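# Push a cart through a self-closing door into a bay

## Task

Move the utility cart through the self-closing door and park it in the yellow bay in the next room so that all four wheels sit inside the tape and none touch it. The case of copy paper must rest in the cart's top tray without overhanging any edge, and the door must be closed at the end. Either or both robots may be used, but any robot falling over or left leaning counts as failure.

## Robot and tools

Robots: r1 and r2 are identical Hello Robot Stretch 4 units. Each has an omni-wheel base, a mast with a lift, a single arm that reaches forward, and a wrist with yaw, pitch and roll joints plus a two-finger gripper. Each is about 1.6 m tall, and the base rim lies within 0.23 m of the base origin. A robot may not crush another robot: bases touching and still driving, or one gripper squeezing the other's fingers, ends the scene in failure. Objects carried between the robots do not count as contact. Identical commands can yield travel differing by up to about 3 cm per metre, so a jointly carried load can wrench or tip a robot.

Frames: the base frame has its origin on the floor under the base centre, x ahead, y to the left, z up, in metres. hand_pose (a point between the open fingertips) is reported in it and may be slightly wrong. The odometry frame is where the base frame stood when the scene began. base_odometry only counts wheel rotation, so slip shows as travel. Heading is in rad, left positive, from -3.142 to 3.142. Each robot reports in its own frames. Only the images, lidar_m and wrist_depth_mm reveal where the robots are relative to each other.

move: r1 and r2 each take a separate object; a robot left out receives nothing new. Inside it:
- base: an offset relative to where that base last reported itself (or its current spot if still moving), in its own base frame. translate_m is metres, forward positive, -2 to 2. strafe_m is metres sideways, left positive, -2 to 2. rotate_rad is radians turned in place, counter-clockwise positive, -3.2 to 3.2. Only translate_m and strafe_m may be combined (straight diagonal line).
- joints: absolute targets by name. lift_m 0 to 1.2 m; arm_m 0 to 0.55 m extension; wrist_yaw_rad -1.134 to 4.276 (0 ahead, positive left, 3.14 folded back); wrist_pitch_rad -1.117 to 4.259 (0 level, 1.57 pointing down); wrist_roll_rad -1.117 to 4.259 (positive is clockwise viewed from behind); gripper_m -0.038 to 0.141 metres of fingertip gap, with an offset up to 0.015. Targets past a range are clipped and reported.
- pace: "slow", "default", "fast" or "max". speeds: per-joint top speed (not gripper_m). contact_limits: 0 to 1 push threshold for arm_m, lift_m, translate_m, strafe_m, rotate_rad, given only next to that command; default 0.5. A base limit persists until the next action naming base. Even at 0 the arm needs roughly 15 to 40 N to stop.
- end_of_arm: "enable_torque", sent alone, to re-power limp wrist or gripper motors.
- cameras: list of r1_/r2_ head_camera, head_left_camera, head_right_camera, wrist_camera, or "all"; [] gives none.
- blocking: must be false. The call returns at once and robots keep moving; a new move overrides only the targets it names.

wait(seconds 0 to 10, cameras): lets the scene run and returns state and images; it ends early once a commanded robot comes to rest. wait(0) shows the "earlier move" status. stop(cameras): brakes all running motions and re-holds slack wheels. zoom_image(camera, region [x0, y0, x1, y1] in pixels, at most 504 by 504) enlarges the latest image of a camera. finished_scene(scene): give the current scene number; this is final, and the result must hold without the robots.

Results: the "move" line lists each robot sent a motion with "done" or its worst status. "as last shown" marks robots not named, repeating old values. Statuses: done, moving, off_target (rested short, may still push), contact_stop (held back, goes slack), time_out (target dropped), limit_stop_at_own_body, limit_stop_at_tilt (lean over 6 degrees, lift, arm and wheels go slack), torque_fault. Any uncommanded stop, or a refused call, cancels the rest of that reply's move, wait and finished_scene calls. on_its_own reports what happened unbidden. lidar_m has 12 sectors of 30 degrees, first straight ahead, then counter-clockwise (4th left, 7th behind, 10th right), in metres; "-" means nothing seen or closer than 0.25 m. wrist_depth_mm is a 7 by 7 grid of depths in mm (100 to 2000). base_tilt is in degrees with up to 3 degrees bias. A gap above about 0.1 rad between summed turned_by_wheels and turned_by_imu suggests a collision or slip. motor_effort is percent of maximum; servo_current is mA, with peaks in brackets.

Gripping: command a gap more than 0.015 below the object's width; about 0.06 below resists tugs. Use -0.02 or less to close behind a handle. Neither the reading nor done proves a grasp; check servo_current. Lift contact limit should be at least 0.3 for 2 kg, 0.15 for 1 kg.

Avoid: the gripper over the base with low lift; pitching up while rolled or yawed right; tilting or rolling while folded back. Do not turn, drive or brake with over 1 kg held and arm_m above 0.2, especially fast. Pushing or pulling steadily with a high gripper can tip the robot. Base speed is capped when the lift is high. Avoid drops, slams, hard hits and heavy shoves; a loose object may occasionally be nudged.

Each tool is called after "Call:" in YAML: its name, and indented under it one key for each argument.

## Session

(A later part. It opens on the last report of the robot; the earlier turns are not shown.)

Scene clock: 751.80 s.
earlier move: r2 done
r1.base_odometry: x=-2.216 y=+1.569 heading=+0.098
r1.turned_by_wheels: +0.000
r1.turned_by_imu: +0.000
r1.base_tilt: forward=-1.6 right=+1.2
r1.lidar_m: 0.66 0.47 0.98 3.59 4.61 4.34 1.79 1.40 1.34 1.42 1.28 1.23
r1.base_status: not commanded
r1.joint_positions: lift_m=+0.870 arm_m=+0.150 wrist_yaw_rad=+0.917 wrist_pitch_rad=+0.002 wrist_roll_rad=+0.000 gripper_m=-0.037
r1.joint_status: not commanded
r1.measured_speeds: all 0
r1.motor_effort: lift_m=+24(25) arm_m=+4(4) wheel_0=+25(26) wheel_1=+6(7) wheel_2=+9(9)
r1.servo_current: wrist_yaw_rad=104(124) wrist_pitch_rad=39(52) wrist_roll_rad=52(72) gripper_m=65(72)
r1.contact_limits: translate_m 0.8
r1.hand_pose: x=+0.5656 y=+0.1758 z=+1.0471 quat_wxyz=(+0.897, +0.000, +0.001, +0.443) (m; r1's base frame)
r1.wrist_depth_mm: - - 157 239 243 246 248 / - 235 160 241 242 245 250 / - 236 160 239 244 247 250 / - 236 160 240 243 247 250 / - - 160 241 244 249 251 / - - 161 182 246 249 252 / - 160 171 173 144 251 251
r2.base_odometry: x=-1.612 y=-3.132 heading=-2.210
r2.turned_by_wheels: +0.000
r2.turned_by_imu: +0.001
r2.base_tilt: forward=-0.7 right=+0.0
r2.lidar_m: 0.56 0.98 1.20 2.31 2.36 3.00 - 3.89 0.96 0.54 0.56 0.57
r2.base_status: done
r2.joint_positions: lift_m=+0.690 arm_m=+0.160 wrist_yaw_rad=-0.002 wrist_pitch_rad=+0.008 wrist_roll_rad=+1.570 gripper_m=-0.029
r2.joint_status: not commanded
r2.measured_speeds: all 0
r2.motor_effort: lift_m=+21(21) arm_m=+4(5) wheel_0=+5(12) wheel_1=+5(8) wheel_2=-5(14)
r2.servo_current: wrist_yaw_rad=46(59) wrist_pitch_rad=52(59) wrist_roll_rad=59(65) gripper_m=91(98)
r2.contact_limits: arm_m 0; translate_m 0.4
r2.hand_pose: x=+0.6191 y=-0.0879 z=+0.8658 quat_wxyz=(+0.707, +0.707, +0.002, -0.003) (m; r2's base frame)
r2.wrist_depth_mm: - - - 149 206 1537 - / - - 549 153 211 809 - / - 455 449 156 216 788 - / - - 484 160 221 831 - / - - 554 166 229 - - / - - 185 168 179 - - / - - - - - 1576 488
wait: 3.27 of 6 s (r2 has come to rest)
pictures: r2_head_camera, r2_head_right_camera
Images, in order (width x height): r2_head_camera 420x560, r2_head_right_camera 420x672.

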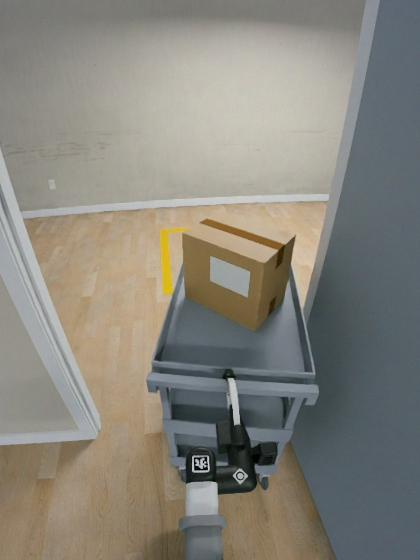

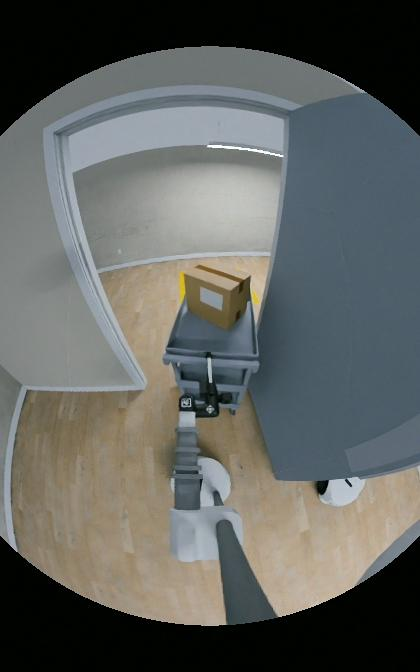

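Call:
move:
  r2: {"base":{"translate_m":0.08,"strafe_m":-0.06},"pace":"slow","contact_limits":{"translate_m":0.4}}
  blocking: false
  cameras: []

Call:
wait:
  seconds: 4
  cameras: []

Call:
move:
  r2: {"base":{"translate_m":0.25,"strafe_m":0.02},"pace":"slow","contact_limits":{"translate_m":0.4}}
  blocking: false
  cameras: []

Call:
wait:
  seconds: 6
  cameras: ["r2_head_camera","r2_head_right_camera","r1_head_left_camera"]

Scene clock: 759.43 s.
move: r2 moving
r1: as last shown
r1.lidar_m: 0.63 0.49 0.99 3.61 4.64 4.36 1.83 1.38 1.33 1.42 1.29 1.24
r1.motor_effort: lift_m=+24(25) arm_m=+4(4) wheel_0=+25(25) wheel_1=+6(7) wheel_2=+9(9)
r1.servo_current: wrist_yaw_rad=91(124) wrist_pitch_rad=39(46) wrist_roll_rad=33(59) gripper_m=65(72)
r1.contact_limits: translate_m 0.8
r1.wrist_depth_mm: - - 157 239 242 246 248 / - 235 160 239 244 245 248 / - 236 160 241 244 246 249 / - 236 159 242 245 248 252 / - - 160 242 244 249 251 / - - 161 182 246 248 252 / - 160 171 173 144 250 253
r2.base_odometry: x=-1.625 y=-3.136 heading=-2.210
r2.turned_by_wheels: +0.000
r2.turned_by_imu: +0.000
r2.base_tilt: forward=-0.7 right=+0.1
r2.lidar_m: 0.55 0.99 1.17 2.32 2.36 3.00 - 3.89 0.95 0.53 0.53 0.56
r2.base_status: translate_m moving; strafe_m moving
r2.joint_positions: lift_m=+0.690 arm_m=+0.160 wrist_yaw_rad=+0.000 wrist_pitch_rad=+0.008 wrist_roll_rad=+1.570 gripper_m=-0.029
r2.joint_status: not commanded
r2.measured_speeds: translate_m=+0.043 strafe_m=-0.033 rotate_rad=-0.001 lift_m=+0.000 arm_m=+0.000 wrist_yaw_rad=+0.000 wrist_pitch_rad=+0.000 wrist_roll_rad=+0.000
r2.motor_effort: lift_m=+21(21) arm_m=+4(5) wheel_0=+11(15) wheel_1=-5(5) wheel_2=-9(10)
r2.servo_current: wrist_yaw_rad=52(59) wrist_pitch_rad=52(52) wrist_roll_rad=26(52) gripper_m=91(91)
r2.contact_limits: arm_m 0; translate_m 0.4
r2.hand_pose: x=+0.6192 y=-0.0875 z=+0.8658 quat_wxyz=(+0.707, +0.707, +0.003, -0.003) (m; r2's base frame)
r2.wrist_depth_mm: - - - 149 206 1537 - / - - 559 152 211 798 - / - 455 449 156 215 809 - / - - 480 160 222 820 - / - - 554 166 228 - - / - - 185 169 179 - - / - - - - - 1537 488
pictures: none
No camera images: "cameras" was empty.

Scene clock: 761.13 s.
earlier move: r2 done
r1.base_odometry: x=-2.216 y=+1.569 heading=+0.098
r1.turned_by_wheels: +0.000
r1.turned_by_imu: +0.000
r1.base_tilt: forward=-1.6 right=+1.3
r1.lidar_m: 0.65 0.51 3.37 3.57 4.61 4.37 1.79 1.38 1.33 1.43 1.29 1.24
r1.base_status: not commanded
r1.joint_positions: lift_m=+0.870 arm_m=+0.150 wrist_yaw_rad=+0.917 wrist_pitch_rad=+0.002 wrist_roll_rad=+0.000 gripper_m=-0.037
r1.joint_status: not commanded
r1.measured_speeds: all 0
r1.motor_effort: lift_m=+24(25) arm_m=+4(4) wheel_0=+25(26) wheel_1=+7(7) wheel_2=+9(9)
r1.servo_current: wrist_yaw_rad=98(124) wrist_pitch_rad=46(52) wrist_roll_rad=59(59) gripper_m=59(72)
r1.contact_limits: translate_m 0.8
r1.hand_pose: x=+0.5656 y=+0.1758 z=+1.0471 quat_wxyz=(+0.897, +0.000, +0.001, +0.443) (m; r1's base frame)
r1.wrist_depth_mm: - - 157 239 243 246 248 / - 236 160 240 242 246 249 / - 236 160 241 244 247 250 / - 236 160 240 244 247 251 / - - 160 242 245 247 250 / - - 161 182 245 248 251 / - 159 171 173 144 250 250
r2.base_odometry: x=-1.708 y=-3.160 heading=-2.210
r2.turned_by_wheels: +0.000
r2.turned_by_imu: +0.001
r2.base_tilt: forward=-0.7 right=+0.1
r2.lidar_m: 0.57 0.96 1.09 2.36 2.40 3.08 - 3.80 0.90 0.46 0.49 0.56
r2.base_status: done
r2.joint_positions: lift_m=+0.690 arm_m=+0.160 wrist_yaw_rad=+0.001 wrist_pitch_rad=+0.008 wrist_roll_rad=+1.570 gripper_m=-0.029
r2.joint_status: not commanded
r2.measured_speeds: all 0
r2.motor_effort: lift_m=+21(21) arm_m=+4(5) wheel_0=+6(15) wheel_1=-3(5) wheel_2=-3(10)
r2.servo_current: wrist_yaw_rad=52(59) wrist_pitch_rad=52(59) wrist_roll_rad=52(59) gripper_m=91(98)
r2.contact_limits: arm_m 0; translate_m 0.4
r2.hand_pose: x=+0.6193 y=-0.0872 z=+0.8658 quat_wxyz=(+0.707, +0.707, +0.003, -0.002) (m; r2's base frame)
r2.wrist_depth_mm: - - - 158 216 1618 - / - - - 160 219 732 - / - 535 473 163 224 820 - / - 492 466 166 226 831 - / - - 530 167 229 - - / - - 186 170 178 - - / - - - - 236 1576 -
wait: 1.70 of 4 s (r2 has come to rest)
pictures: none
No camera images: "cameras" was empty.

Scene clock: 761.63 s.
move: r2 moving
r1: as last shown
r1.base_tilt: forward=-1.6 right=+1.2
r1.lidar_m: 0.64 0.51 3.37 3.58 4.63 4.36 1.81 1.39 1.34 1.43 1.29 1.23
r1.motor_effort: lift_m=+24(25) arm_m=+3(4) wheel_0=+25(25) wheel_1=+6(7) wheel_2=+9(9)
r1.servo_current: wrist_yaw_rad=111(124) wrist_pitch_rad=39(46) wrist_roll_rad=59(65) gripper_m=72(72)
r1.contact_limits: translate_m 0.8
r1.wrist_depth_mm: - - 157 240 243 246 249 / - 235 160 240 243 247 249 / - 236 160 240 243 247 250 / - 236 160 241 243 248 250 / - - 160 242 245 248 252 / - - 160 182 245 248 251 / - 160 171 173 144 249 251
r2.base_odometry: x=-1.714 y=-3.171 heading=-2.209
r2.turned_by_wheels: +0.001
r2.turned_by_imu: +0.001
r2.base_tilt: forward=-0.7 right=+0.0
r2.lidar_m: 0.56 0.94 1.08 2.33 2.43 3.06 - 3.82 0.56 0.47 0.49 0.58
r2.base_status: translate_m moving; strafe_m moving
r2.joint_positions: lift_m=+0.690 arm_m=+0.160 wrist_yaw_rad=+0.001 wrist_pitch_rad=+0.008 wrist_roll_rad=+1.570 gripper_m=-0.029
r2.joint_status: not commanded
r2.measured_speeds: translate_m=+0.049 strafe_m=+0.004 rotate_rad=+0.000 lift_m=+0.000 arm_m=+0.000 wrist_yaw_rad=+0.000 wrist_pitch_rad=+0.000 wrist_roll_rad=+0.000
r2.motor_effort: lift_m=+21(21) arm_m=+4(4) wheel_0=+7(11) wheel_1=+8(9) wheel_2=-10(11)
r2.servo_current: wrist_yaw_rad=46(52) wrist_pitch_rad=52(52) wrist_roll_rad=46(52) gripper_m=98(98)
r2.contact_limits: arm_m 0; translate_m 0.4
r2.hand_pose: x=+0.6193 y=-0.0872 z=+0.8658 quat_wxyz=(+0.707, +0.707, +0.003, -0.002) (m; r2's base frame)
r2.wrist_depth_mm: - - - 160 218 1618 - / - - - 161 221 788 - / - - 484 164 224 809 - / - 488 469 166 227 831 - / - - 521 167 230 854 - / - - 185 170 178 - - / - - - - 235 1576 -
pictures: none
No camera images: "cameras" was empty.

Scene clock: 764.93 s.
earlier move: r2 done
r1.base_odometry: x=-2.216 y=+1.569 heading=+0.098
r1.turned_by_wheels: +0.000
r1.turned_by_imu: +0.000
r1.base_tilt: forward=-1.6 right=+1.2
r1.lidar_m: 0.63 0.49 3.38 3.63 4.65 4.35 1.83 1.38 1.34 1.42 1.29 1.25
r1.base_status: not commanded
r1.joint_positions: lift_m=+0.870 arm_m=+0.150 wrist_yaw_rad=+0.917 wrist_pitch_rad=+0.002 wrist_roll_rad=+0.000 gripper_m=-0.037
r1.joint_status: not commanded
r1.measured_speeds: all 0
r1.on_its_own: wrist_yaw_rad is at rest, and its servo_current (117 mA) is outside its rest range (0 to 104 mA)
r1.motor_effort: lift_m=+25(25) arm_m=+3(4) wheel_0=+25(26) wheel_1=+6(7) wheel_2=+9(9)
r1.servo_current: wrist_yaw_rad=117(124) wrist_pitch_rad=33(52) wrist_roll_rad=46(72) gripper_m=65(72)
r1.contact_limits: translate_m 0.8
r1.hand_pose: x=+0.5656 y=+0.1758 z=+1.0471 quat_wxyz=(+0.897, +0.000, +0.001, +0.443) (m; r1's base frame)
r1.wrist_depth_mm: - - 157 240 241 246 250 / - 236 160 240 242 247 249 / - 235 160 241 244 248 250 / - 236 160 241 243 248 250 / - - 160 242 245 248 250 / - - 160 182 244 248 251 / - 159 171 173 144 249 252
r2.base_odometry: x=-1.841 y=-3.373 heading=-2.210
r2.turned_by_wheels: -0.001
r2.turned_by_imu: -0.001
r2.base_tilt: forward=-0.7 right=+0.1
r2.lidar_m: 0.58 0.80 0.76 1.65 2.40 3.11 - 3.78 0.53 0.44 0.45 0.58
r2.base_status: done
r2.joint_positions: lift_m=+0.690 arm_m=+0.160 wrist_yaw_rad=-0.002 wrist_pitch_rad=+0.008 wrist_roll_rad=+1.570 gripper_m=-0.029
r2.joint_status: not commanded
r2.measured_speeds: all 0
r2.motor_effort: lift_m=+21(21) arm_m=+4(5) wheel_0=+2(11) wheel_1=+3(9) wheel_2=-8(14)
r2.servo_current: wrist_yaw_rad=39(65) wrist_pitch_rad=52(59) wrist_roll_rad=52(59) gripper_m=91(98)
r2.contact_limits: arm_m 0; translate_m 0.4
r2.hand_pose: x=+0.6191 y=-0.0879 z=+0.8658 quat_wxyz=(+0.707, +0.707, +0.002, -0.003) (m; r2's base frame)
r2.wrist_depth_mm: - - - 153 210 1499 - / - - 574 156 214 768 - / - 492 445 158 219 809 - / - 496 480 163 223 831 - / - - 549 167 229 - - / - - 186 170 178 - - / - - - - - 1464 496
wait: 3.30 of 6 s (r2 has come to rest)
pictures: r1_head_left_camera, r2_head_camera, r2_head_right_camera
Images, in order (width x height): r1_head_left_camera 420x672, r2_head_camera 420x560, r2_head_right_camera 420x672.

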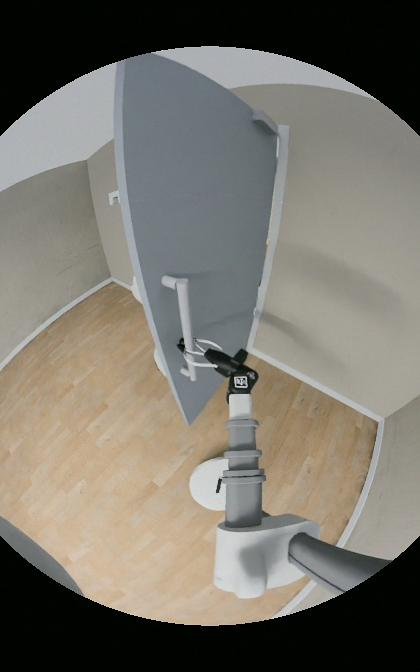

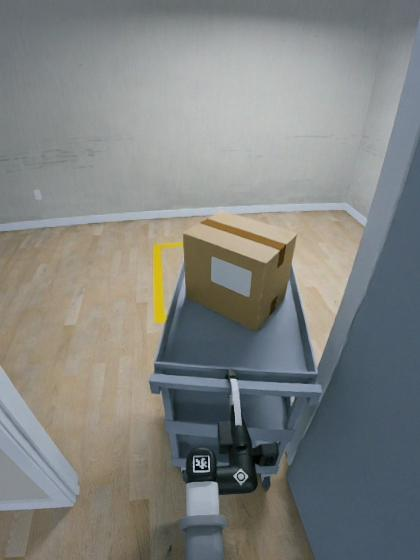

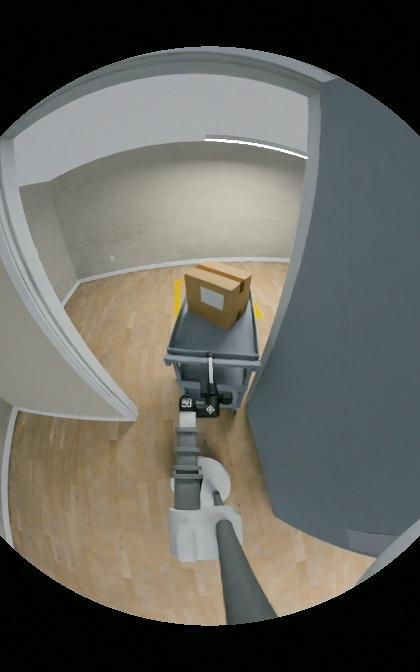

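Call:
move:
  r2: {"base":{"translate_m":0.25,"strafe_m":0},"pace":"slow","contact_limits":{"translate_m":0.4}}
  blocking: false
  cameras: []

Call:
wait:
  seconds: 6
  cameras: ["r2_head_camera","r2_head_right_camera"]

Scene clock: 774.40 s.
move: r2 moving
r1.base_odometry: x=-2.216 y=+1.569 heading=+0.098
r1.turned_by_wheels: +0.000
r1.turned_by_imu: +0.000
r1.base_tilt: forward=-1.6 right=+1.2
r1.lidar_m: 0.64 0.50 3.38 3.56 4.62 4.39 1.78 1.39 1.35 1.43 1.27 1.25
r1.base_status: not commanded
r1.joint_positions: lift_m=+0.870 arm_m=+0.150 wrist_yaw_rad=+0.917 wrist_pitch_rad=+0.002 wrist_roll_rad=+0.000 gripper_m=-0.037
r1.joint_status: not commanded
r1.measured_speeds: all 0
r1.motor_effort: lift_m=+25(25) arm_m=+4(4) wheel_0=+25(25) wheel_1=+6(7) wheel_2=+9(9)
r1.servo_current: wrist_yaw_rad=91(117) wrist_pitch_rad=39(46) wrist_roll_rad=46(59) gripper_m=59(65)
r1.contact_limits: translate_m 0.8
r1.hand_pose: x=+0.5656 y=+0.1758 z=+1.0471 quat_wxyz=(+0.897, +0.000, +0.001, +0.443) (m; r1's base frame)
r1.wrist_depth_mm: - - 157 239 242 246 248 / - 235 160 239 243 246 249 / - 236 160 241 243 247 251 / - 236 160 242 244 248 250 / - - 160 242 244 247 251 / - - 161 182 245 249 252 / - 160 171 173 144 249 252
r2.base_odometry: x=-1.848 y=-3.383 heading=-2.210
r2.turned_by_wheels: +0.000
r2.turned_by_imu: +0.000
r2.base_tilt: forward=-0.7 right=+0.0
r2.lidar_m: 0.57 0.81 0.77 1.60 2.43 3.07 - 3.84 0.50 0.44 0.48 0.57
r2.base_status: translate_m moving; strafe_m moving
r2.joint_positions: lift_m=+0.690 arm_m=+0.160 wrist_yaw_rad=-0.002 wrist_pitch_rad=+0.008 wrist_roll_rad=+1.570 gripper_m=-0.029
r2.joint_status: not commanded
r2.measured_speeds: translate_m=+0.049 strafe_m=-0.001 rotate_rad=+0.000 lift_m=+0.000 arm_m=+0.000 wrist_yaw_rad=+0.000 wrist_pitch_rad=+0.000 wrist_roll_rad=+0.000
r2.motor_effort: lift_m=+21(21) arm_m=+4(5) wheel_0=+7(7) wheel_1=+8(8) wheel_2=-11(14)
r2.servo_current: wrist_yaw_rad=59(59) wrist_pitch_rad=59(59) wrist_roll_rad=52(52) gripper_m=85(98)
r2.contact_limits: arm_m 0; translate_m 0.4
r2.hand_pose: x=+0.6191 y=-0.0879 z=+0.8658 quat_wxyz=(+0.707, +0.707, +0.002, -0.003) (m; r2's base frame)
r2.wrist_depth_mm: - - - 152 208 1537 - / - - 569 155 214 809 - / - 462 445 158 218 809 - / - 504 480 163 223 831 - / - - 549 167 229 - - / - - 185 170 178 - - / - - - - - 1499 500
pictures: none
No camera images: "cameras" was empty.

Scene clock: 777.67 s.
earlier move: r2 done
r1.base_odometry: x=-2.216 y=+1.569 heading=+0.098
r1.turned_by_wheels: +0.000
r1.turned_by_imu: +0.000
r1.base_tilt: forward=-1.6 right=+1.3
r1.lidar_m: 0.65 0.49 3.37 3.61 4.60 4.38 1.82 1.38 1.34 1.43 1.29 1.24
r1.base_status: not commanded
r1.joint_positions: lift_m=+0.870 arm_m=+0.150 wrist_yaw_rad=+0.917 wrist_pitch_rad=+0.002 wrist_roll_rad=+0.000 gripper_m=-0.037
r1.joint_status: not commanded
r1.measured_speeds: all 0
r1.on_its_own: wrist_yaw_rad is at rest, and its servo_current (111 mA) is outside its rest range (0 to 104 mA)
r1.motor_effort: lift_m=+25(25) arm_m=+4(4) wheel_0=+25(26) wheel_1=+7(7) wheel_2=+9(9)
r1.servo_current: wrist_yaw_rad=111(124) wrist_pitch_rad=39(46) wrist_roll_rad=52(59) gripper_m=65(72)
r1.contact_limits: translate_m 0.8
r1.hand_pose: x=+0.5656 y=+0.1758 z=+1.0471 quat_wxyz=(+0.897, +0.000, +0.001, +0.443) (m; r1's base frame)
r1.wrist_depth_mm: - - 157 239 243 247 249 / - 236 160 240 243 247 248 / - 235 160 241 244 247 248 / - 236 160 240 244 248 250 / - - 160 242 245 248 251 / - - 161 182 245 247 252 / - 159 171 173 144 249 252
r2.base_odometry: x=-1.990 y=-3.573 heading=-2.209
r2.turned_by_wheels: +0.001
r2.turned_by_imu: +0.001
r2.base_tilt: forward=-0.7 right=+0.1
r2.lidar_m: 0.57 3.32 0.63 0.96 2.44 3.15 - 0.75 0.48 0.42 0.41 0.56
r2.base_status: done
r2.joint_positions: lift_m=+0.690 arm_m=+0.160 wrist_yaw_rad=-0.001 wrist_pitch_rad=+0.008 wrist_roll_rad=+1.570 gripper_m=-0.029
r2.joint_status: not commanded
r2.measured_speeds: all 0
r2.motor_effort: lift_m=+21(21) arm_m=+5(5) wheel_0=+5(10) wheel_1=+6(8) wheel_2=-5(14)
r2.servo_current: wrist_yaw_rad=52(65) wrist_pitch_rad=52(59) wrist_roll_rad=59(59) gripper_m=91(98)
r2.contact_limits: arm_m 0; translate_m 0.4
r2.hand_pose: x=+0.6191 y=-0.0878 z=+0.8658 quat_wxyz=(+0.707, +0.707, +0.002, -0.003) (m; r2's base frame)
r2.wrist_depth_mm: - - - 140 196 - - / - - 492 145 204 - - / - 442 433 150 210 - - / - - 492 156 218 798 - / - - 580 163 226 - - / - - 185 169 178 544 - / - - - - - 1661 466
wait: 3.27 of 6 s (r2 has come to rest)
pictures: r2_head_camera, r2_head_right_camera
Images, in order (width x height): r2_head_camera 420x560, r2_head_right_camera 420x672.

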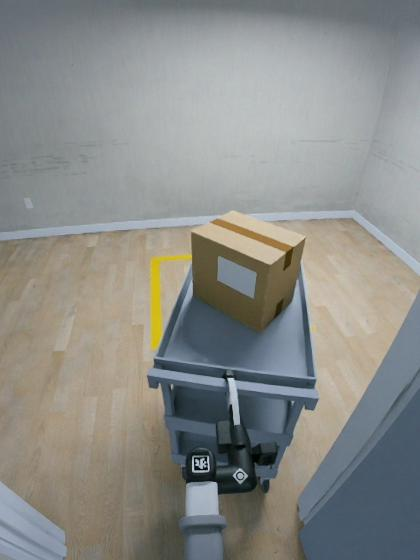

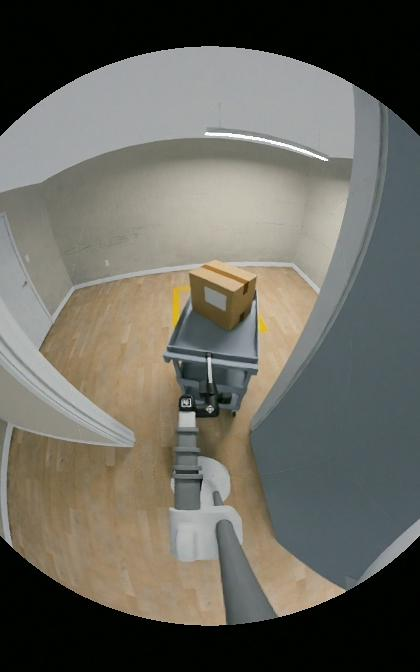

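Call:
move:
  r2: {"base":{"translate_m":0.1,"strafe_m":-0.1},"pace":"slow","contact_limits":{"translate_m":0.4}}
  blocking: false
  cameras: []

Call:
wait:
  seconds: 6
  cameras: ["r2_head_camera","r2_head_right_camera"]

Call:
zoom_image:
  camera: "r2_head_right_camera"
  region: [120, 230, 320, 450]

Scene clock: 784.33 s.
move: r2 moving
r1.base_odometry: x=-2.216 y=+1.569 heading=+0.098
r1.turned_by_wheels: +0.000
r1.turned_by_imu: +0.000
r1.base_tilt: forward=-1.6 right=+1.2
r1.lidar_m: 0.60 0.49 3.38 3.58 4.61 4.37 1.81 1.38 1.35 1.42 1.29 1.25
r1.base_status: not commanded
r1.joint_positions: lift_m=+0.870 arm_m=+0.150 wrist_yaw_rad=+0.917 wrist_pitch_rad=+0.002 wrist_roll_rad=+0.000 gripper_m=-0.037
r1.joint_status: not commanded
r1.measured_speeds: all 0
r1.motor_effort: lift_m=+24(25) arm_m=+3(4) wheel_0=+25(25) wheel_1=+7(7) wheel_2=+9(9)
r1.servo_current: wrist_yaw_rad=104(111) wrist_pitch_rad=39(52) wrist_roll_rad=52(59) gripper_m=65(72)
r1.contact_limits: translate_m 0.8
r1.hand_pose: x=+0.5656 y=+0.1758 z=+1.0471 quat_wxyz=(+0.897, +0.000, +0.001, +0.443) (m; r1's base frame)
r1.wrist_depth_mm: - - 157 237 243 247 249 / - 235 160 239 243 247 248 / - 234 160 240 244 248 250 / - 236 159 241 245 248 250 / - - 159 241 245 247 251 / - - 161 182 245 248 251 / - 160 171 173 144 249 252
r2.base_odometry: x=-2.002 y=-3.575 heading=-2.209
r2.turned_by_wheels: +0.000
r2.turned_by_imu: +0.001
r2.base_tilt: forward=-0.7 right=+0.0
r2.lidar_m: 0.57 3.31 0.63 0.96 2.44 3.13 - 0.71 0.46 0.42 0.43 0.56
r2.base_status: translate_m moving; strafe_m moving
r2.joint_positions: lift_m=+0.690 arm_m=+0.160 wrist_yaw_rad=+0.000 wrist_pitch_rad=+0.008 wrist_roll_rad=+1.570 gripper_m=-0.029
r2.joint_status: not commanded
r2.measured_speeds: translate_m=+0.037 strafe_m=-0.036 rotate_rad=+0.000 lift_m=+0.000 arm_m=+0.000 wrist_yaw_rad=+0.000 wrist_pitch_rad=+0.000 wrist_roll_rad=+0.000
r2.motor_effort: lift_m=+21(21) arm_m=+4(5) wheel_0=+8(14) wheel_1=-3(5) wheel_2=-8(9)
r2.servo_current: wrist_yaw_rad=39(65) wrist_pitch_rad=52(52) wrist_roll_rad=46(59) gripper_m=85(98)
r2.contact_limits: arm_m 0; translate_m 0.4
r2.hand_pose: x=+0.6193 y=-0.0874 z=+0.8658 quat_wxyz=(+0.707, +0.707, +0.003, -0.003) (m; r2's base frame)
r2.wrist_depth_mm: - - - 140 196 - - / - - 488 145 202 - - / - 439 436 150 210 - - / - - 500 156 218 809 - / - - 580 163 228 - - / - - 185 169 179 554 - / - - - - 244 1576 466
pictures: none
No camera images: "cameras" was empty.

Scene clock: 786.50 s.
earlier move: r2 done
r1.base_odometry: x=-2.216 y=+1.569 heading=+0.098
r1.turned_by_wheels: +0.000
r1.turned_by_imu: +0.000
r1.base_tilt: forward=-1.6 right=+1.2
r1.lidar_m: 0.63 0.49 3.37 3.57 4.63 4.36 1.78 1.37 1.36 1.42 1.28 1.24
r1.base_status: not commanded
r1.joint_positions: lift_m=+0.870 arm_m=+0.150 wrist_yaw_rad=+0.917 wrist_pitch_rad=+0.002 wrist_roll_rad=+0.000 gripper_m=-0.037
r1.joint_status: not commanded
r1.measured_speeds: all 0
r1.motor_effort: lift_m=+24(25) arm_m=+3(4) wheel_0=+26(26) wheel_1=+6(7) wheel_2=+9(9)
r1.servo_current: wrist_yaw_rad=98(117) wrist_pitch_rad=46(52) wrist_roll_rad=59(72) gripper_m=65(72)
r1.contact_limits: translate_m 0.8
r1.hand_pose: x=+0.5656 y=+0.1758 z=+1.0471 quat_wxyz=(+0.897, +0.000, +0.001, +0.443) (m; r1's base frame)
r1.wrist_depth_mm: - - 158 239 241 247 249 / - 236 160 239 243 246 249 / - 236 160 240 243 247 249 / - 235 160 241 244 247 252 / - - 159 241 245 248 251 / - - 161 182 245 249 251 / - 160 171 173 144 249 253
r2.base_odometry: x=-2.129 y=-3.594 heading=-2.209
r2.turned_by_wheels: +0.000
r2.turned_by_imu: +0.001
r2.base_tilt: forward=-0.7 right=+0.0
r2.lidar_m: 0.56 3.22 0.70 0.70 2.58 3.28 - 0.55 0.36 0.31 0.32 0.44
r2.base_status: done
r2.joint_positions: lift_m=+0.690 arm_m=+0.160 wrist_yaw_rad=+0.001 wrist_pitch_rad=+0.008 wrist_roll_rad=+1.570 gripper_m=-0.029
r2.joint_status: not commanded
r2.measured_speeds: all 0
r2.motor_effort: lift_m=+21(21) arm_m=+5(5) wheel_0=+6(15) wheel_1=-4(6) wheel_2=-3(9)
r2.servo_current: wrist_yaw_rad=39(65) wrist_pitch_rad=46(59) wrist_roll_rad=39(72) gripper_m=91(98)
r2.contact_limits: arm_m 0; translate_m 0.4
r2.hand_pose: x=+0.6193 y=-0.0872 z=+0.8658 quat_wxyz=(+0.707, +0.707, +0.003, -0.002) (m; r2's base frame)
r2.wrist_depth_mm: - - - 156 214 1618 - / - - 615 158 217 732 - / - 512 466 161 221 809 - / - 496 473 164 225 820 - / - - 539 167 229 - - / - - 186 170 178 - - / - - - - 238 1576 492
wait: 2.17 of 6 s (r2 has come to rest)
pictures: r2_head_camera, r2_head_right_camera
Images, in order (width x height): r2_head_camera 420x560, r2_head_right_camera 420x672.

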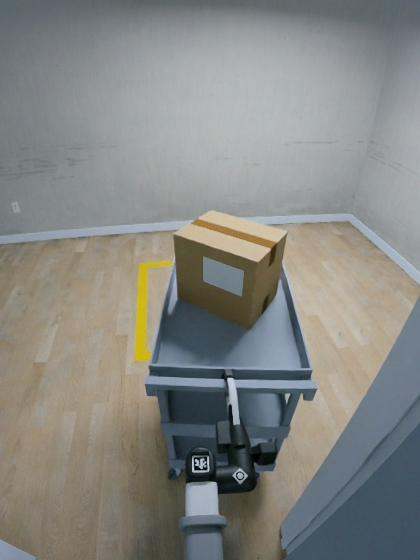

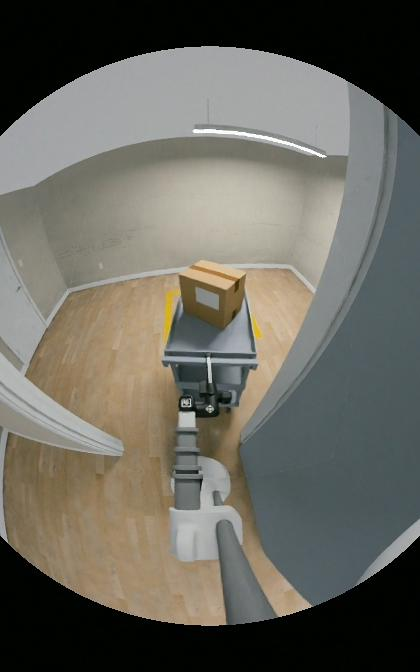

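Scaled by 2.291 from the camera's 420x672 image, which has a finer 600x960 frame.

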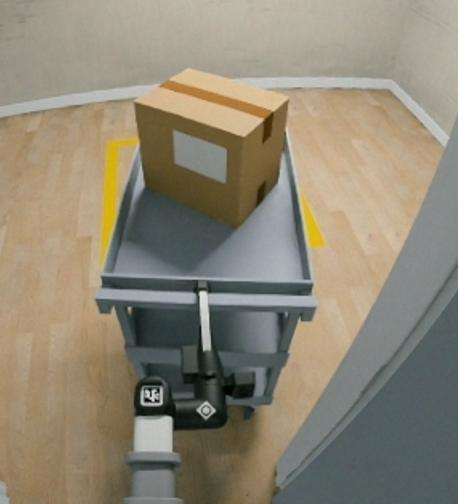

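Call:
move:
  r2: {"base":{"translate_m":0.3,"strafe_m":0.02},"pace":"slow","contact_limits":{"translate_m":0.4}}
  blocking: false
  cameras: []

Call:
wait:
  seconds: 6
  cameras: ["r2_head_camera","r2_head_right_camera","r2_head_left_camera"]

Call:
zoom_image:
  camera: "r2_head_right_camera"
  region: [120, 230, 320, 450]

Scene clock: 795.30 s.
move: r2 moving
r1: as last shown
r1.lidar_m: 0.66 0.51 3.36 3.59 4.61 4.35 1.79 1.36 1.33 1.43 1.28 1.26
r1.motor_effort: lift_m=+24(25) arm_m=+4(4) wheel_0=+25(25) wheel_1=+6(7) wheel_2=+9(9)
r1.servo_current: wrist_yaw_rad=98(117) wrist_pitch_rad=39(52) wrist_roll_rad=46(72) gripper_m=65(72)
r1.contact_limits: translate_m 0.8
r1.wrist_depth_mm: - - 157 240 241 246 249 / - 235 160 240 244 247 249 / - 236 160 240 243 246 250 / - 236 160 241 244 248 250 / - - 159 241 244 249 251 / - - 161 182 246 249 252 / - 160 172 173 144 250 252
r2.base_odometry: x=-2.136 y=-3.604 heading=-2.209
r2.turned_by_wheels: +0.000
r2.turned_by_imu: +0.001
r2.base_tilt: forward=-0.7 right=+0.1
r2.lidar_m: 0.56 3.23 0.69 0.69 2.55 3.27 - 0.54 0.35 0.31 0.30 0.46
r2.base_status: translate_m moving; strafe_m moving
r2.joint_positions: lift_m=+0.690 arm_m=+0.160 wrist_yaw_rad=+0.001 wrist_pitch_rad=+0.008 wrist_roll_rad=+1.570 gripper_m=-0.029
r2.joint_status: not commanded
r2.measured_speeds: translate_m=+0.049 strafe_m=+0.002 rotate_rad=-0.001 lift_m=+0.000 arm_m=+0.000 wrist_yaw_rad=-0.002 wrist_pitch_rad=+0.000 wrist_roll_rad=+0.000
r2.motor_effort: lift_m=+21(21) arm_m=+4(5) wheel_0=+5(10) wheel_1=+6(8) wheel_2=-12(12)
r2.servo_current: wrist_yaw_rad=52(59) wrist_pitch_rad=52(59) wrist_roll_rad=33(52) gripper_m=91(98)
r2.contact_limits: arm_m 0; translate_m 0.4
r2.hand_pose: x=+0.6193 y=-0.0872 z=+0.8658 quat_wxyz=(+0.707, +0.707, +0.003, -0.002) (m; r2's base frame)
r2.wrist_depth_mm: - - - 158 217 1618 - / - - - 160 220 741 - / - 530 477 162 223 809 - / - 488 469 165 225 831 - / - - 525 168 230 - - / - - 185 170 179 - - / - - - - 236 1464 -
pictures: none
No camera images: "cameras" was empty.

Scene clock: 799.10 s.
earlier move: r2 done
r1.base_odometry: x=-2.216 y=+1.569 heading=+0.098
r1.turned_by_wheels: +0.000
r1.turned_by_imu: +0.000
r1.base_tilt: forward=-1.6 right=+1.2
r1.lidar_m: 0.64 0.50 3.38 3.56 4.62 4.37 1.78 1.37 1.36 1.40 1.29 1.25
r1.base_status: not commanded
r1.joint_positions: lift_m=+0.870 arm_m=+0.150 wrist_yaw_rad=+0.917 wrist_pitch_rad=+0.002 wrist_roll_rad=+0.000 gripper_m=-0.037
r1.joint_status: not commanded
r1.measured_speeds: all 0
r1.motor_effort: lift_m=+24(25) arm_m=+4(4) wheel_0=+25(26) wheel_1=+7(7) wheel_2=+9(9)
r1.servo_current: wrist_yaw_rad=104(124) wrist_pitch_rad=46(52) wrist_roll_rad=52(72) gripper_m=59(72)
r1.contact_limits: translate_m 0.8
r1.hand_pose: x=+0.5656 y=+0.1758 z=+1.0471 quat_wxyz=(+0.897, +0.000, +0.001, +0.443) (m; r1's base frame)
r1.wrist_depth_mm: - - 157 238 243 246 248 / - 235 160 240 242 247 249 / - 236 160 240 244 246 249 / - 236 160 242 244 248 250 / - - 159 240 245 248 251 / - - 161 182 245 249 251 / - 159 171 173 144 249 252
r2.base_odometry: x=-2.292 y=-3.846 heading=-2.209
r2.turned_by_wheels: +0.000
r2.turned_by_imu: -0.001
r2.base_tilt: forward=-0.6 right=+0.1
r2.lidar_m: 0.56 2.90 2.71 0.63 2.60 3.29 - 0.50 0.32 0.29 0.37 0.57
r2.base_status: done
r2.joint_positions: lift_m=+0.690 arm_m=+0.160 wrist_yaw_rad=-0.002 wrist_pitch_rad=+0.008 wrist_roll_rad=+1.570 gripper_m=-0.029
r2.joint_status: not commanded
r2.measured_speeds: all 0
r2.motor_effort: lift_m=+21(21) arm_m=+4(5) wheel_0=+1(10) wheel_1=+5(8) wheel_2=-7(15)
r2.servo_current: wrist_yaw_rad=46(65) wrist_pitch_rad=52(59) wrist_roll_rad=46(59) gripper_m=91(98)
r2.contact_limits: arm_m 0; translate_m 0.4
r2.hand_pose: x=+0.6191 y=-0.0879 z=+0.8658 quat_wxyz=(+0.707, +0.707, +0.002, -0.003) (m; r2's base frame)
r2.wrist_depth_mm: - - - 145 202 732 - / - - 517 150 208 - - / - 452 442 153 213 809 - / - - 492 159 220 831 - / - - 569 166 227 - - / - - 186 169 179 564 - / - - - - - 1537 477
wait: 3.80 of 6 s (r2 has come to rest)
pictures: r2_head_camera, r2_head_left_camera, r2_head_right_camera
Images, in order (width x height): r2_head_camera 420x560, r2_head_left_camera 420x672, r2_head_right_camera 420x672.

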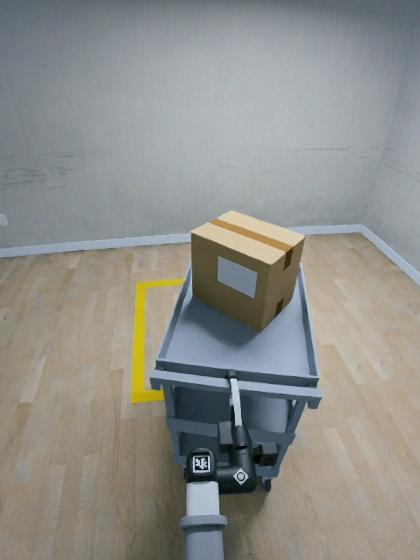

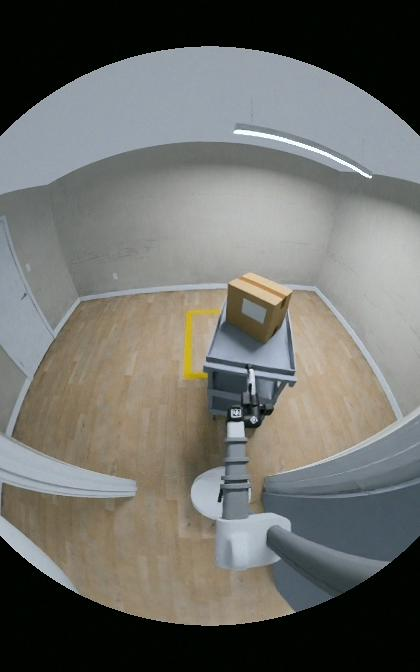

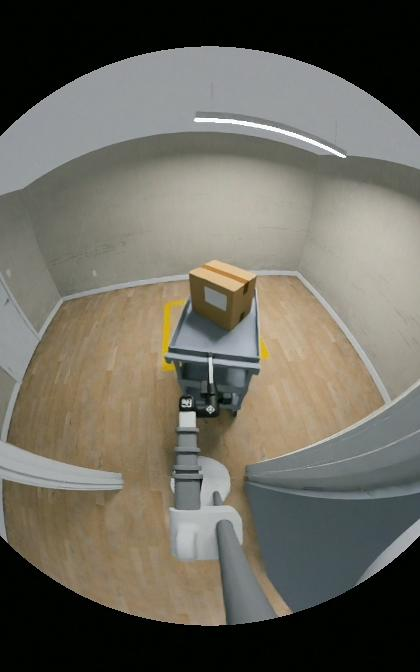

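Scaled by 2.291 from the camera's 420x672 image, which has a finer 600x960 frame.

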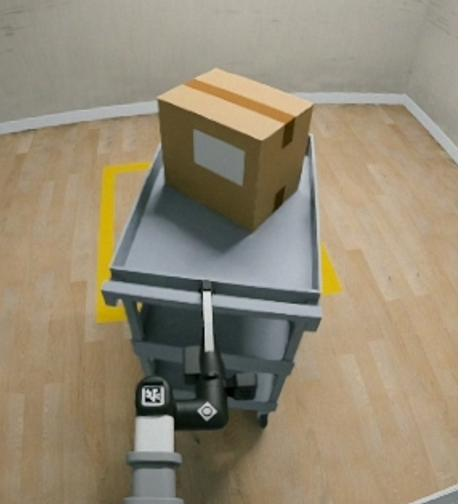

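Call:
move:
  r2: {"base":{"translate_m":0.14},"pace":"slow","contact_limits":{"translate_m":0.4}}
  blocking: false
  cameras: []

Call:
wait:
  seconds: 4
  cameras: []

Call:
move:
  r2: {"base":{"translate_m":0.15,"strafe_m":-0.13},"pace":"slow","contact_limits":{"translate_m":0.4}}
  blocking: false
  cameras: []

Call:
wait:
  seconds: 6
  cameras: ["r2_head_camera","r2_head_right_camera","r2_head_left_camera"]

Call:
zoom_image:
  camera: "r2_head_right_camera"
  region: [120, 230, 320, 450]

Scene clock: 836.60 s.
move: r2 moving
r1: as last shown
r1.lidar_m: 0.64 0.50 3.38 3.56 4.62 4.37 1.81 1.37 1.34 1.42 1.28 1.25
r1.motor_effort: lift_m=+24(25) arm_m=+4(4) wheel_0=+25(26) wheel_1=+6(7) wheel_2=+9(9)
r1.servo_current: wrist_yaw_rad=111(111) wrist_pitch_rad=46(46) wrist_roll_rad=59(59) gripper_m=59(65)
r1.contact_limits: translate_m 0.8
r1.wrist_depth_mm: - - 157 239 243 246 249 / - 234 160 240 243 246 249 / - 236 160 240 245 246 251 / - 236 160 241 244 247 250 / - - 160 241 246 248 249 / - - 160 182 245 248 250 / - 159 171 173 144 249 252
r2.base_odometry: x=-2.299 y=-3.856 heading=-2.210
r2.turned_by_wheels: +0.000
r2.turned_by_imu: +0.000
r2.base_tilt: forward=-0.7 right=+0.1
r2.lidar_m: 0.56 2.91 2.69 0.63 2.59 3.29 - 0.52 0.31 0.32 0.36 0.55
r2.base_status: translate_m moving
r2.joint_positions: lift_m=+0.690 arm_m=+0.160 wrist_yaw_rad=-0.002 wrist_pitch_rad=+0.008 wrist_roll_rad=+1.570 gripper_m=-0.029
r2.joint_status: not commanded
r2.measured_speeds: translate_m=+0.049 strafe_m=+0.000 rotate_rad=+0.001 lift_m=+0.000 arm_m=+0.000 wrist_yaw_rad=+0.000 wrist_pitch_rad=+0.000 wrist_roll_rad=+0.000
r2.motor_effort: lift_m=+21(21) arm_m=+4(5) wheel_0=+5(8) wheel_1=+6(7) wheel_2=-14(14)
r2.servo_current: wrist_yaw_rad=52(59) wrist_pitch_rad=52(52) wrist_roll_rad=59(65) gripper_m=91(98)
r2.contact_limits: arm_m 0; translate_m 0.4
r2.hand_pose: x=+0.6191 y=-0.0879 z=+0.8658 quat_wxyz=(+0.707, +0.707, +0.002, -0.003) (m; r2's base frame)
r2.wrist_depth_mm: - - - 144 201 750 - / - - 517 149 206 - - / - 449 439 153 213 798 - / - - 492 158 220 831 - / - - 569 165 228 - - / - - 185 169 178 559 - / - - - - - 1576 480
pictures: none
No camera images: "cameras" was empty.

Scene clock: 838.77 s.
earlier move: r2 done
r1.base_odometry: x=-2.216 y=+1.569 heading=+0.098
r1.turned_by_wheels: +0.000
r1.turned_by_imu: +0.000
r1.base_tilt: forward=-1.6 right=+1.2
r1.lidar_m: 0.65 0.48 3.38 3.60 4.63 4.39 1.80 1.38 1.34 1.44 1.29 1.25
r1.base_status: not commanded
r1.joint_positions: lift_m=+0.870 arm_m=+0.150 wrist_yaw_rad=+0.917 wrist_pitch_rad=+0.002 wrist_roll_rad=+0.000 gripper_m=-0.037
r1.joint_status: not commanded
r1.measured_speeds: all 0
r1.motor_effort: lift_m=+24(25) arm_m=+4(4) wheel_0=+25(26) wheel_1=+6(7) wheel_2=+9(9)
r1.servo_current: wrist_yaw_rad=98(124) wrist_pitch_rad=33(52) wrist_roll_rad=46(65) gripper_m=65(72)
r1.contact_limits: translate_m 0.8
r1.hand_pose: x=+0.5656 y=+0.1758 z=+1.0471 quat_wxyz=(+0.897, +0.000, +0.001, +0.443) (m; r1's base frame)
r1.wrist_depth_mm: - - 157 241 241 245 248 / - 236 160 240 242 246 250 / - 236 160 241 243 248 250 / - 236 160 241 244 248 250 / - - 160 243 244 248 250 / - - 161 182 244 248 251 / - 160 171 174 144 249 253
r2.base_odometry: x=-2.375 y=-3.959 heading=-2.209
r2.turned_by_wheels: +0.000
r2.turned_by_imu: +0.001
r2.base_tilt: forward=-0.7 right=+0.1
r2.lidar_m: 0.57 2.78 2.74 0.66 0.66 3.30 - 0.48 0.35 0.33 2.26 0.56
r2.base_status: done
r2.joint_positions: lift_m=+0.690 arm_m=+0.160 wrist_yaw_rad=-0.002 wrist_pitch_rad=+0.008 wrist_roll_rad=+1.570 gripper_m=-0.029
r2.joint_status: not commanded
r2.measured_speeds: all 0
r2.motor_effort: lift_m=+21(21) arm_m=+5(5) wheel_0=+4(10) wheel_1=+3(8) wheel_2=-7(14)
r2.servo_current: wrist_yaw_rad=33(59) wrist_pitch_rad=46(59) wrist_roll_rad=46(65) gripper_m=91(98)
r2.contact_limits: arm_m 0; translate_m 0.4
r2.hand_pose: x=+0.6191 y=-0.0879 z=+0.8658 quat_wxyz=(+0.707, +0.707, +0.002, -0.003) (m; r2's base frame)
r2.wrist_depth_mm: - - - 139 194 741 - / - - 484 144 202 - - / - 439 433 149 210 - - / - - 500 156 218 820 - / - - 591 163 224 - - / - - 185 169 177 574 - / - - - - - 1661 462
wait: 2.17 of 4 s (r2 has come to rest)
pictures: none
No camera images: "cameras" was empty.

Scene clock: 839.27 s.
move: r2 moving
r1: as last shown
r1.lidar_m: 0.61 0.49 3.38 3.58 4.63 4.36 1.80 1.38 1.35 1.42 1.29 1.24
r1.motor_effort: lift_m=+25(25) arm_m=+4(4) wheel_0=+25(26) wheel_1=+6(7) wheel_2=+9(9)
r1.servo_current: wrist_yaw_rad=111(111) wrist_pitch_rad=46(52) wrist_roll_rad=52(65) gripper_m=65(65)
r1.contact_limits: translate_m 0.8
r1.wrist_depth_mm: - - 158 239 242 246 249 / - 235 160 240 243 247 249 / - 236 160 240 243 246 249 / - 236 159 241 244 248 251 / - - 159 241 245 249 250 / - - 161 182 244 250 251 / - 160 171 174 144 250 251
r2.base_odometry: x=-2.388 y=-3.962 heading=-2.209
r2.turned_by_wheels: +0.000
r2.turned_by_imu: +0.000
r2.base_tilt: forward=-0.7 right=+0.0
r2.lidar_m: 0.58 2.79 2.72 0.67 0.66 3.29 - 0.48 0.34 0.32 2.23 0.54
r2.base_status: translate_m moving; strafe_m moving
r2.joint_positions: lift_m=+0.690 arm_m=+0.160 wrist_yaw_rad=-0.001 wrist_pitch_rad=+0.008 wrist_roll_rad=+1.570 gripper_m=-0.029
r2.joint_status: not commanded
r2.measured_speeds: translate_m=+0.038 strafe_m=-0.033 rotate_rad=+0.002 lift_m=+0.000 arm_m=+0.000 wrist_yaw_rad=+0.008 wrist_pitch_rad=+0.000 wrist_roll_rad=+0.000
r2.motor_effort: lift_m=+21(21) arm_m=+4(5) wheel_0=+13(13) wheel_1=-3(6) wheel_2=-8(11)
r2.servo_current: wrist_yaw_rad=39(46) wrist_pitch_rad=52(59) wrist_roll_rad=39(59) gripper_m=85(91)
r2.contact_limits: arm_m 0; translate_m 0.4
r2.hand_pose: x=+0.6192 y=-0.0877 z=+0.8658 quat_wxyz=(+0.707, +0.707, +0.002, -0.003) (m; r2's base frame)
r2.wrist_depth_mm: - - - 136 192 - - / - 521 477 142 199 - - / - 442 433 148 208 - - / - - 500 154 216 - - / - - 597 162 225 - - / - - 185 169 178 564 - / - - - - - 1661 459
pictures: none
No camera images: "cameras" was empty.

Scene clock: 841.97 s.
earlier move: r2 done
r1.base_odometry: x=-2.216 y=+1.569 heading=+0.098
r1.turned_by_wheels: +0.000
r1.turned_by_imu: +0.000
r1.base_tilt: forward=-1.6 right=+1.2
r1.lidar_m: 0.64 0.51 3.37 3.60 4.62 4.39 1.78 1.37 1.34 1.40 1.27 1.24
r1.base_status: not commanded
r1.joint_positions: lift_m=+0.870 arm_m=+0.150 wrist_yaw_rad=+0.917 wrist_pitch_rad=+0.002 wrist_roll_rad=+0.000 gripper_m=-0.037
r1.joint_status: not commanded
r1.measured_speeds: all 0
r1.motor_effort: lift_m=+25(25) arm_m=+3(4) wheel_0=+25(26) wheel_1=+6(7) wheel_2=+9(9)
r1.servo_current: wrist_yaw_rad=91(117) wrist_pitch_rad=39(52) wrist_roll_rad=72(72) gripper_m=65(72)
r1.contact_limits: translate_m 0.8
r1.hand_pose: x=+0.5656 y=+0.1758 z=+1.0471 quat_wxyz=(+0.897, +0.000, +0.001, +0.443) (m; r1's base frame)
r1.wrist_depth_mm: - - 158 239 242 245 249 / - 236 160 239 243 246 249 / - 236 160 240 244 247 250 / - 236 160 241 244 249 251 / - - 160 241 245 248 251 / - - 161 182 245 248 251 / - 160 171 173 144 249 252
r2.base_odometry: x=-2.569 y=-4.002 heading=-2.210
r2.turned_by_wheels: +0.000
r2.turned_by_imu: +0.001
r2.base_tilt: forward=-0.6 right=+0.0
r2.lidar_m: 0.56 2.66 2.88 1.31 0.84 3.52 1.20 0.29 0.27 0.61 2.10 0.57
r2.base_status: done
r2.joint_positions: lift_m=+0.690 arm_m=+0.160 wrist_yaw_rad=+0.001 wrist_pitch_rad=+0.008 wrist_roll_rad=+1.570 gripper_m=-0.029
r2.joint_status: not commanded
r2.measured_speeds: all 0
r2.motor_effort: lift_m=+21(21) arm_m=+4(5) wheel_0=+5(13) wheel_1=-5(6) wheel_2=-3(11)
r2.servo_current: wrist_yaw_rad=46(59) wrist_pitch_rad=52(59) wrist_roll_rad=52(65) gripper_m=91(98)
r2.contact_limits: arm_m 0; translate_m 0.4
r2.hand_pose: x=+0.6193 y=-0.0871 z=+0.8658 quat_wxyz=(+0.707, +0.707, +0.003, -0.002) (m; r2's base frame)
r2.wrist_depth_mm: - - - 156 214 1661 530 / - - - 158 218 788 - / - 525 469 162 221 820 - / - 488 469 164 225 842 - / - - 535 168 229 - - / - - 186 169 177 - - / - - - - - 1576 500
wait: 2.70 of 6 s (r2 has come to rest)
pictures: r2_head_camera, r2_head_left_camera, r2_head_right_camera
Images, in order (width x height): r2_head_camera 420x560, r2_head_left_camera 420x672, r2_head_right_camera 420x672.

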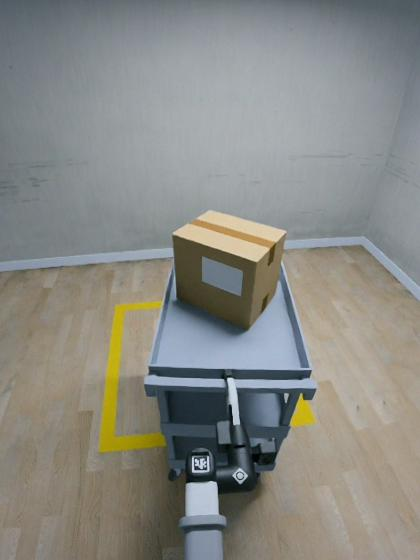

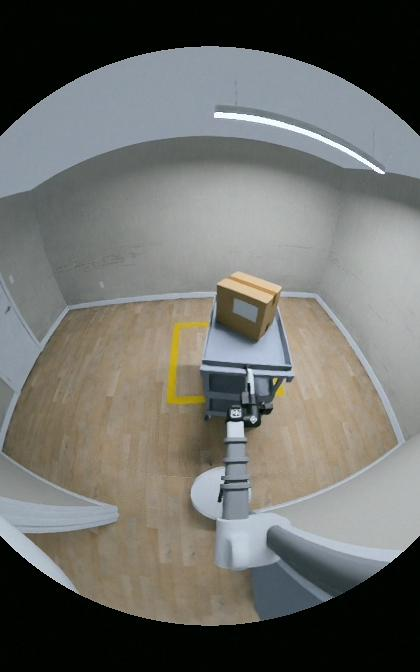

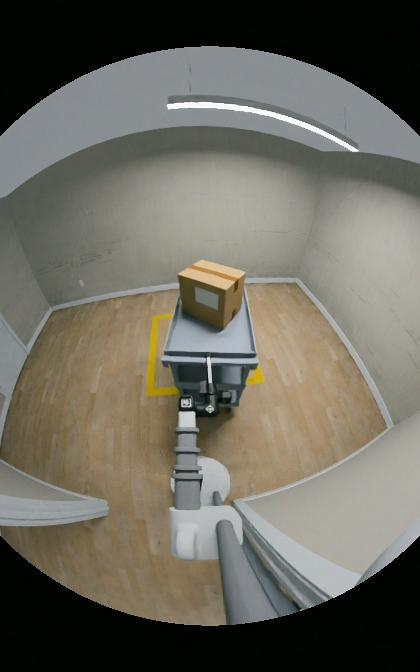

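Scaled by 2.291 from the camera's 420x672 image, which has a finer 600x960 frame.

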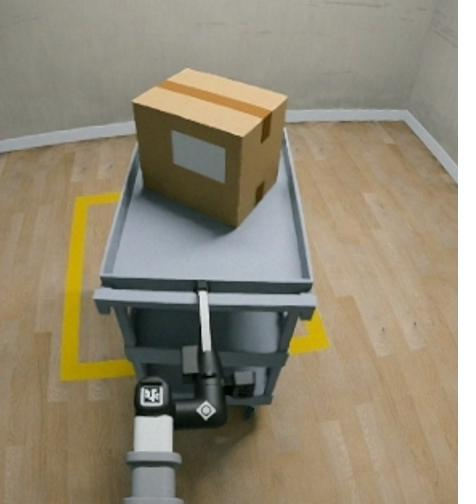

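Call:
move:
  blocking: false
  r2: {"base":{"translate_m":0.12},"pace":"slow","contact_limits":{"translate_m":0.6}}
  cameras: []

Call:
wait:
  seconds: 3
  cameras: ["r2_head_camera","r2_head_left_camera","r2_head_right_camera"]

Call:
zoom_image:
  camera: "r2_head_camera"
  region: [60, 270, 360, 520]

Scene clock: 865.90 s.
move: r2 moving
r1: as last shown
r1.lidar_m: 0.64 0.48 3.37 3.60 4.63 4.35 1.81 1.37 1.33 1.44 1.28 1.25
r1.motor_effort: lift_m=+25(25) arm_m=+4(4) wheel_0=+24(25) wheel_1=+7(7) wheel_2=+9(9)
r1.servo_current: wrist_yaw_rad=98(117) wrist_pitch_rad=39(46) wrist_roll_rad=52(59) gripper_m=65(72)
r1.contact_limits: translate_m 0.8
r1.wrist_depth_mm: - - 157 241 242 246 248 / - 235 160 240 242 246 248 / - 235 160 240 244 248 250 / - 236 160 241 245 248 250 / - - 160 242 244 248 251 / - - 161 182 245 248 252 / - 160 171 173 144 249 252
r2.base_odometry: x=-2.576 y=-4.011 heading=-2.209
r2.turned_by_wheels: +0.000
r2.turned_by_imu: +0.001
r2.base_tilt: forward=-0.7 right=+0.0
r2.lidar_m: 0.55 2.65 2.88 1.40 0.84 3.49 1.22 0.30 0.29 0.62 2.09 0.59
r2.base_status: translate_m moving
r2.joint_positions: lift_m=+0.690 arm_m=+0.160 wrist_yaw_rad=+0.001 wrist_pitch_rad=+0.008 wrist_roll_rad=+1.570 gripper_m=-0.029
r2.joint_status: not commanded
r2.measured_speeds: translate_m=+0.049 strafe_m=+0.000 rotate_rad=-0.001 lift_m=+0.000 arm_m=+0.000 wrist_yaw_rad=+0.000 wrist_pitch_rad=+0.000 wrist_roll_rad=+0.000
r2.motor_effort: lift_m=+21(21) arm_m=+4(5) wheel_0=+7(9) wheel_1=+7(7) wheel_2=-12(12)
r2.servo_current: wrist_yaw_rad=46(52) wrist_pitch_rad=52(52) wrist_roll_rad=39(46) gripper_m=91(91)
r2.contact_limits: arm_m 0; translate_m 0.6
r2.hand_pose: x=+0.6193 y=-0.0871 z=+0.8658 quat_wxyz=(+0.707, +0.707, +0.003, -0.002) (m; r2's base frame)
r2.wrist_depth_mm: - - - 158 218 1576 1138 / - - - 160 220 798 - / - - 484 163 224 809 - / - 488 469 165 226 820 - / - - 521 167 229 - - / - - 185 170 177 - - / - - - - - 1576 -
pictures: none
No camera images: "cameras" was empty.

Scene clock: 867.87 s.
earlier move: r2 done
r1.base_odometry: x=-2.216 y=+1.569 heading=+0.098
r1.turned_by_wheels: +0.000
r1.turned_by_imu: +0.000
r1.base_tilt: forward=-1.6 right=+1.2
r1.lidar_m: 0.63 0.49 3.37 3.58 4.62 4.36 1.80 1.36 1.34 1.42 1.27 1.22
r1.base_status: not commanded
r1.joint_positions: lift_m=+0.870 arm_m=+0.150 wrist_yaw_rad=+0.917 wrist_pitch_rad=+0.002 wrist_roll_rad=+0.000 gripper_m=-0.037
r1.joint_status: not commanded
r1.measured_speeds: all 0
r1.motor_effort: lift_m=+24(25) arm_m=+4(4) wheel_0=+25(26) wheel_1=+7(7) wheel_2=+9(9)
r1.servo_current: wrist_yaw_rad=91(117) wrist_pitch_rad=46(59) wrist_roll_rad=46(72) gripper_m=59(72)
r1.contact_limits: translate_m 0.8
r1.hand_pose: x=+0.5656 y=+0.1758 z=+1.0471 quat_wxyz=(+0.897, +0.000, +0.001, +0.443) (m; r1's base frame)
r1.wrist_depth_mm: - - 157 240 241 246 249 / - 235 160 241 241 247 249 / - 236 160 240 244 246 250 / - 236 159 241 244 248 250 / - - 160 241 244 249 251 / - - 160 182 245 248 252 / - 159 171 172 144 250 253
r2.base_odometry: x=-2.640 y=-4.098 heading=-2.210
r2.turned_by_wheels: +0.000
r2.turned_by_imu: +0.000
r2.base_tilt: forward=-0.7 right=+0.1
r2.lidar_m: 0.54 2.52 2.89 2.03 0.89 3.50 1.07 0.37 0.41 0.92 2.09 0.58
r2.base_status: done
r2.joint_positions: lift_m=+0.690 arm_m=+0.160 wrist_yaw_rad=-0.001 wrist_pitch_rad=+0.008 wrist_roll_rad=+1.570 gripper_m=-0.029
r2.joint_status: not commanded
r2.measured_speeds: all 0
r2.motor_effort: lift_m=+21(21) arm_m=+5(5) wheel_0=+2(9) wheel_1=+4(8) wheel_2=-8(13)
r2.servo_current: wrist_yaw_rad=52(59) wrist_pitch_rad=46(52) wrist_roll_rad=46(59) gripper_m=104(104)
r2.contact_limits: arm_m 0; translate_m 0.6
r2.hand_pose: x=+0.6191 y=-0.0878 z=+0.8658 quat_wxyz=(+0.707, +0.707, +0.002, -0.003) (m; r2's base frame)
r2.wrist_depth_mm: - - - 159 217 1618 508 / - - - 160 220 741 - / - 530 473 163 223 820 - / - 488 473 166 226 831 - / - - 525 168 229 - - / - - 186 170 178 - - / - - - - - 1537 -
wait: 1.97 of 3 s (r2 has come to rest)
pictures: r2_head_camera, r2_head_left_camera, r2_head_right_camera
Images, in order (width x height): r2_head_camera 420x560, r2_head_left_camera 420x672, r2_head_right_camera 420x672.

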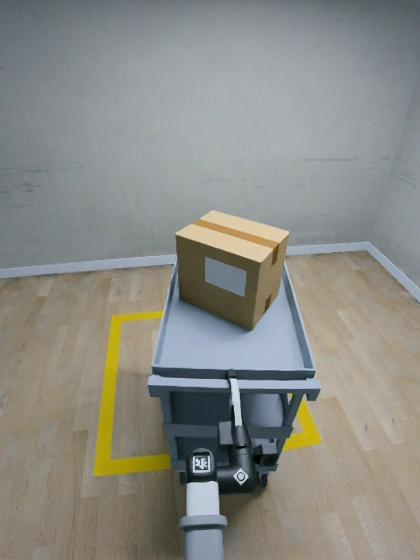

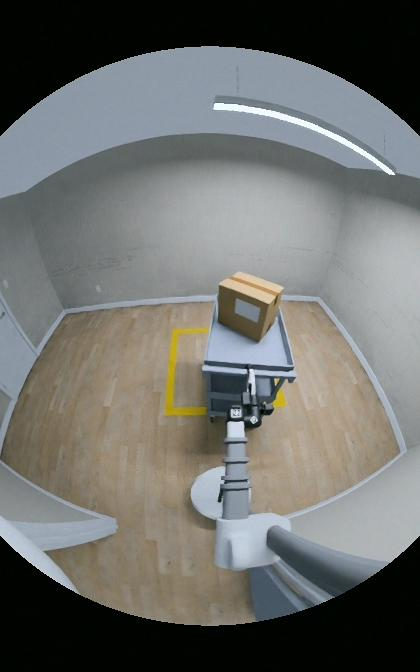

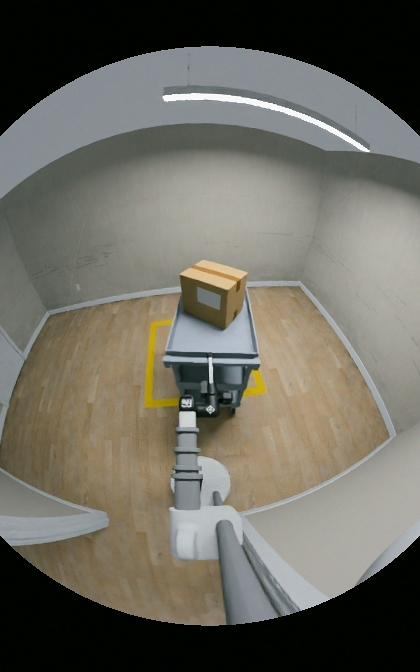

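Scaled by 1.680 from the camera's 420x560 image, which has a finer 1200x1600 frame.

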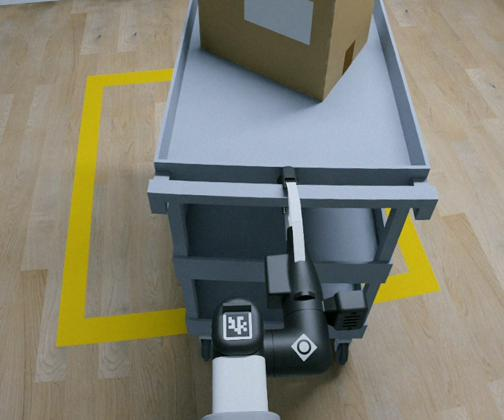

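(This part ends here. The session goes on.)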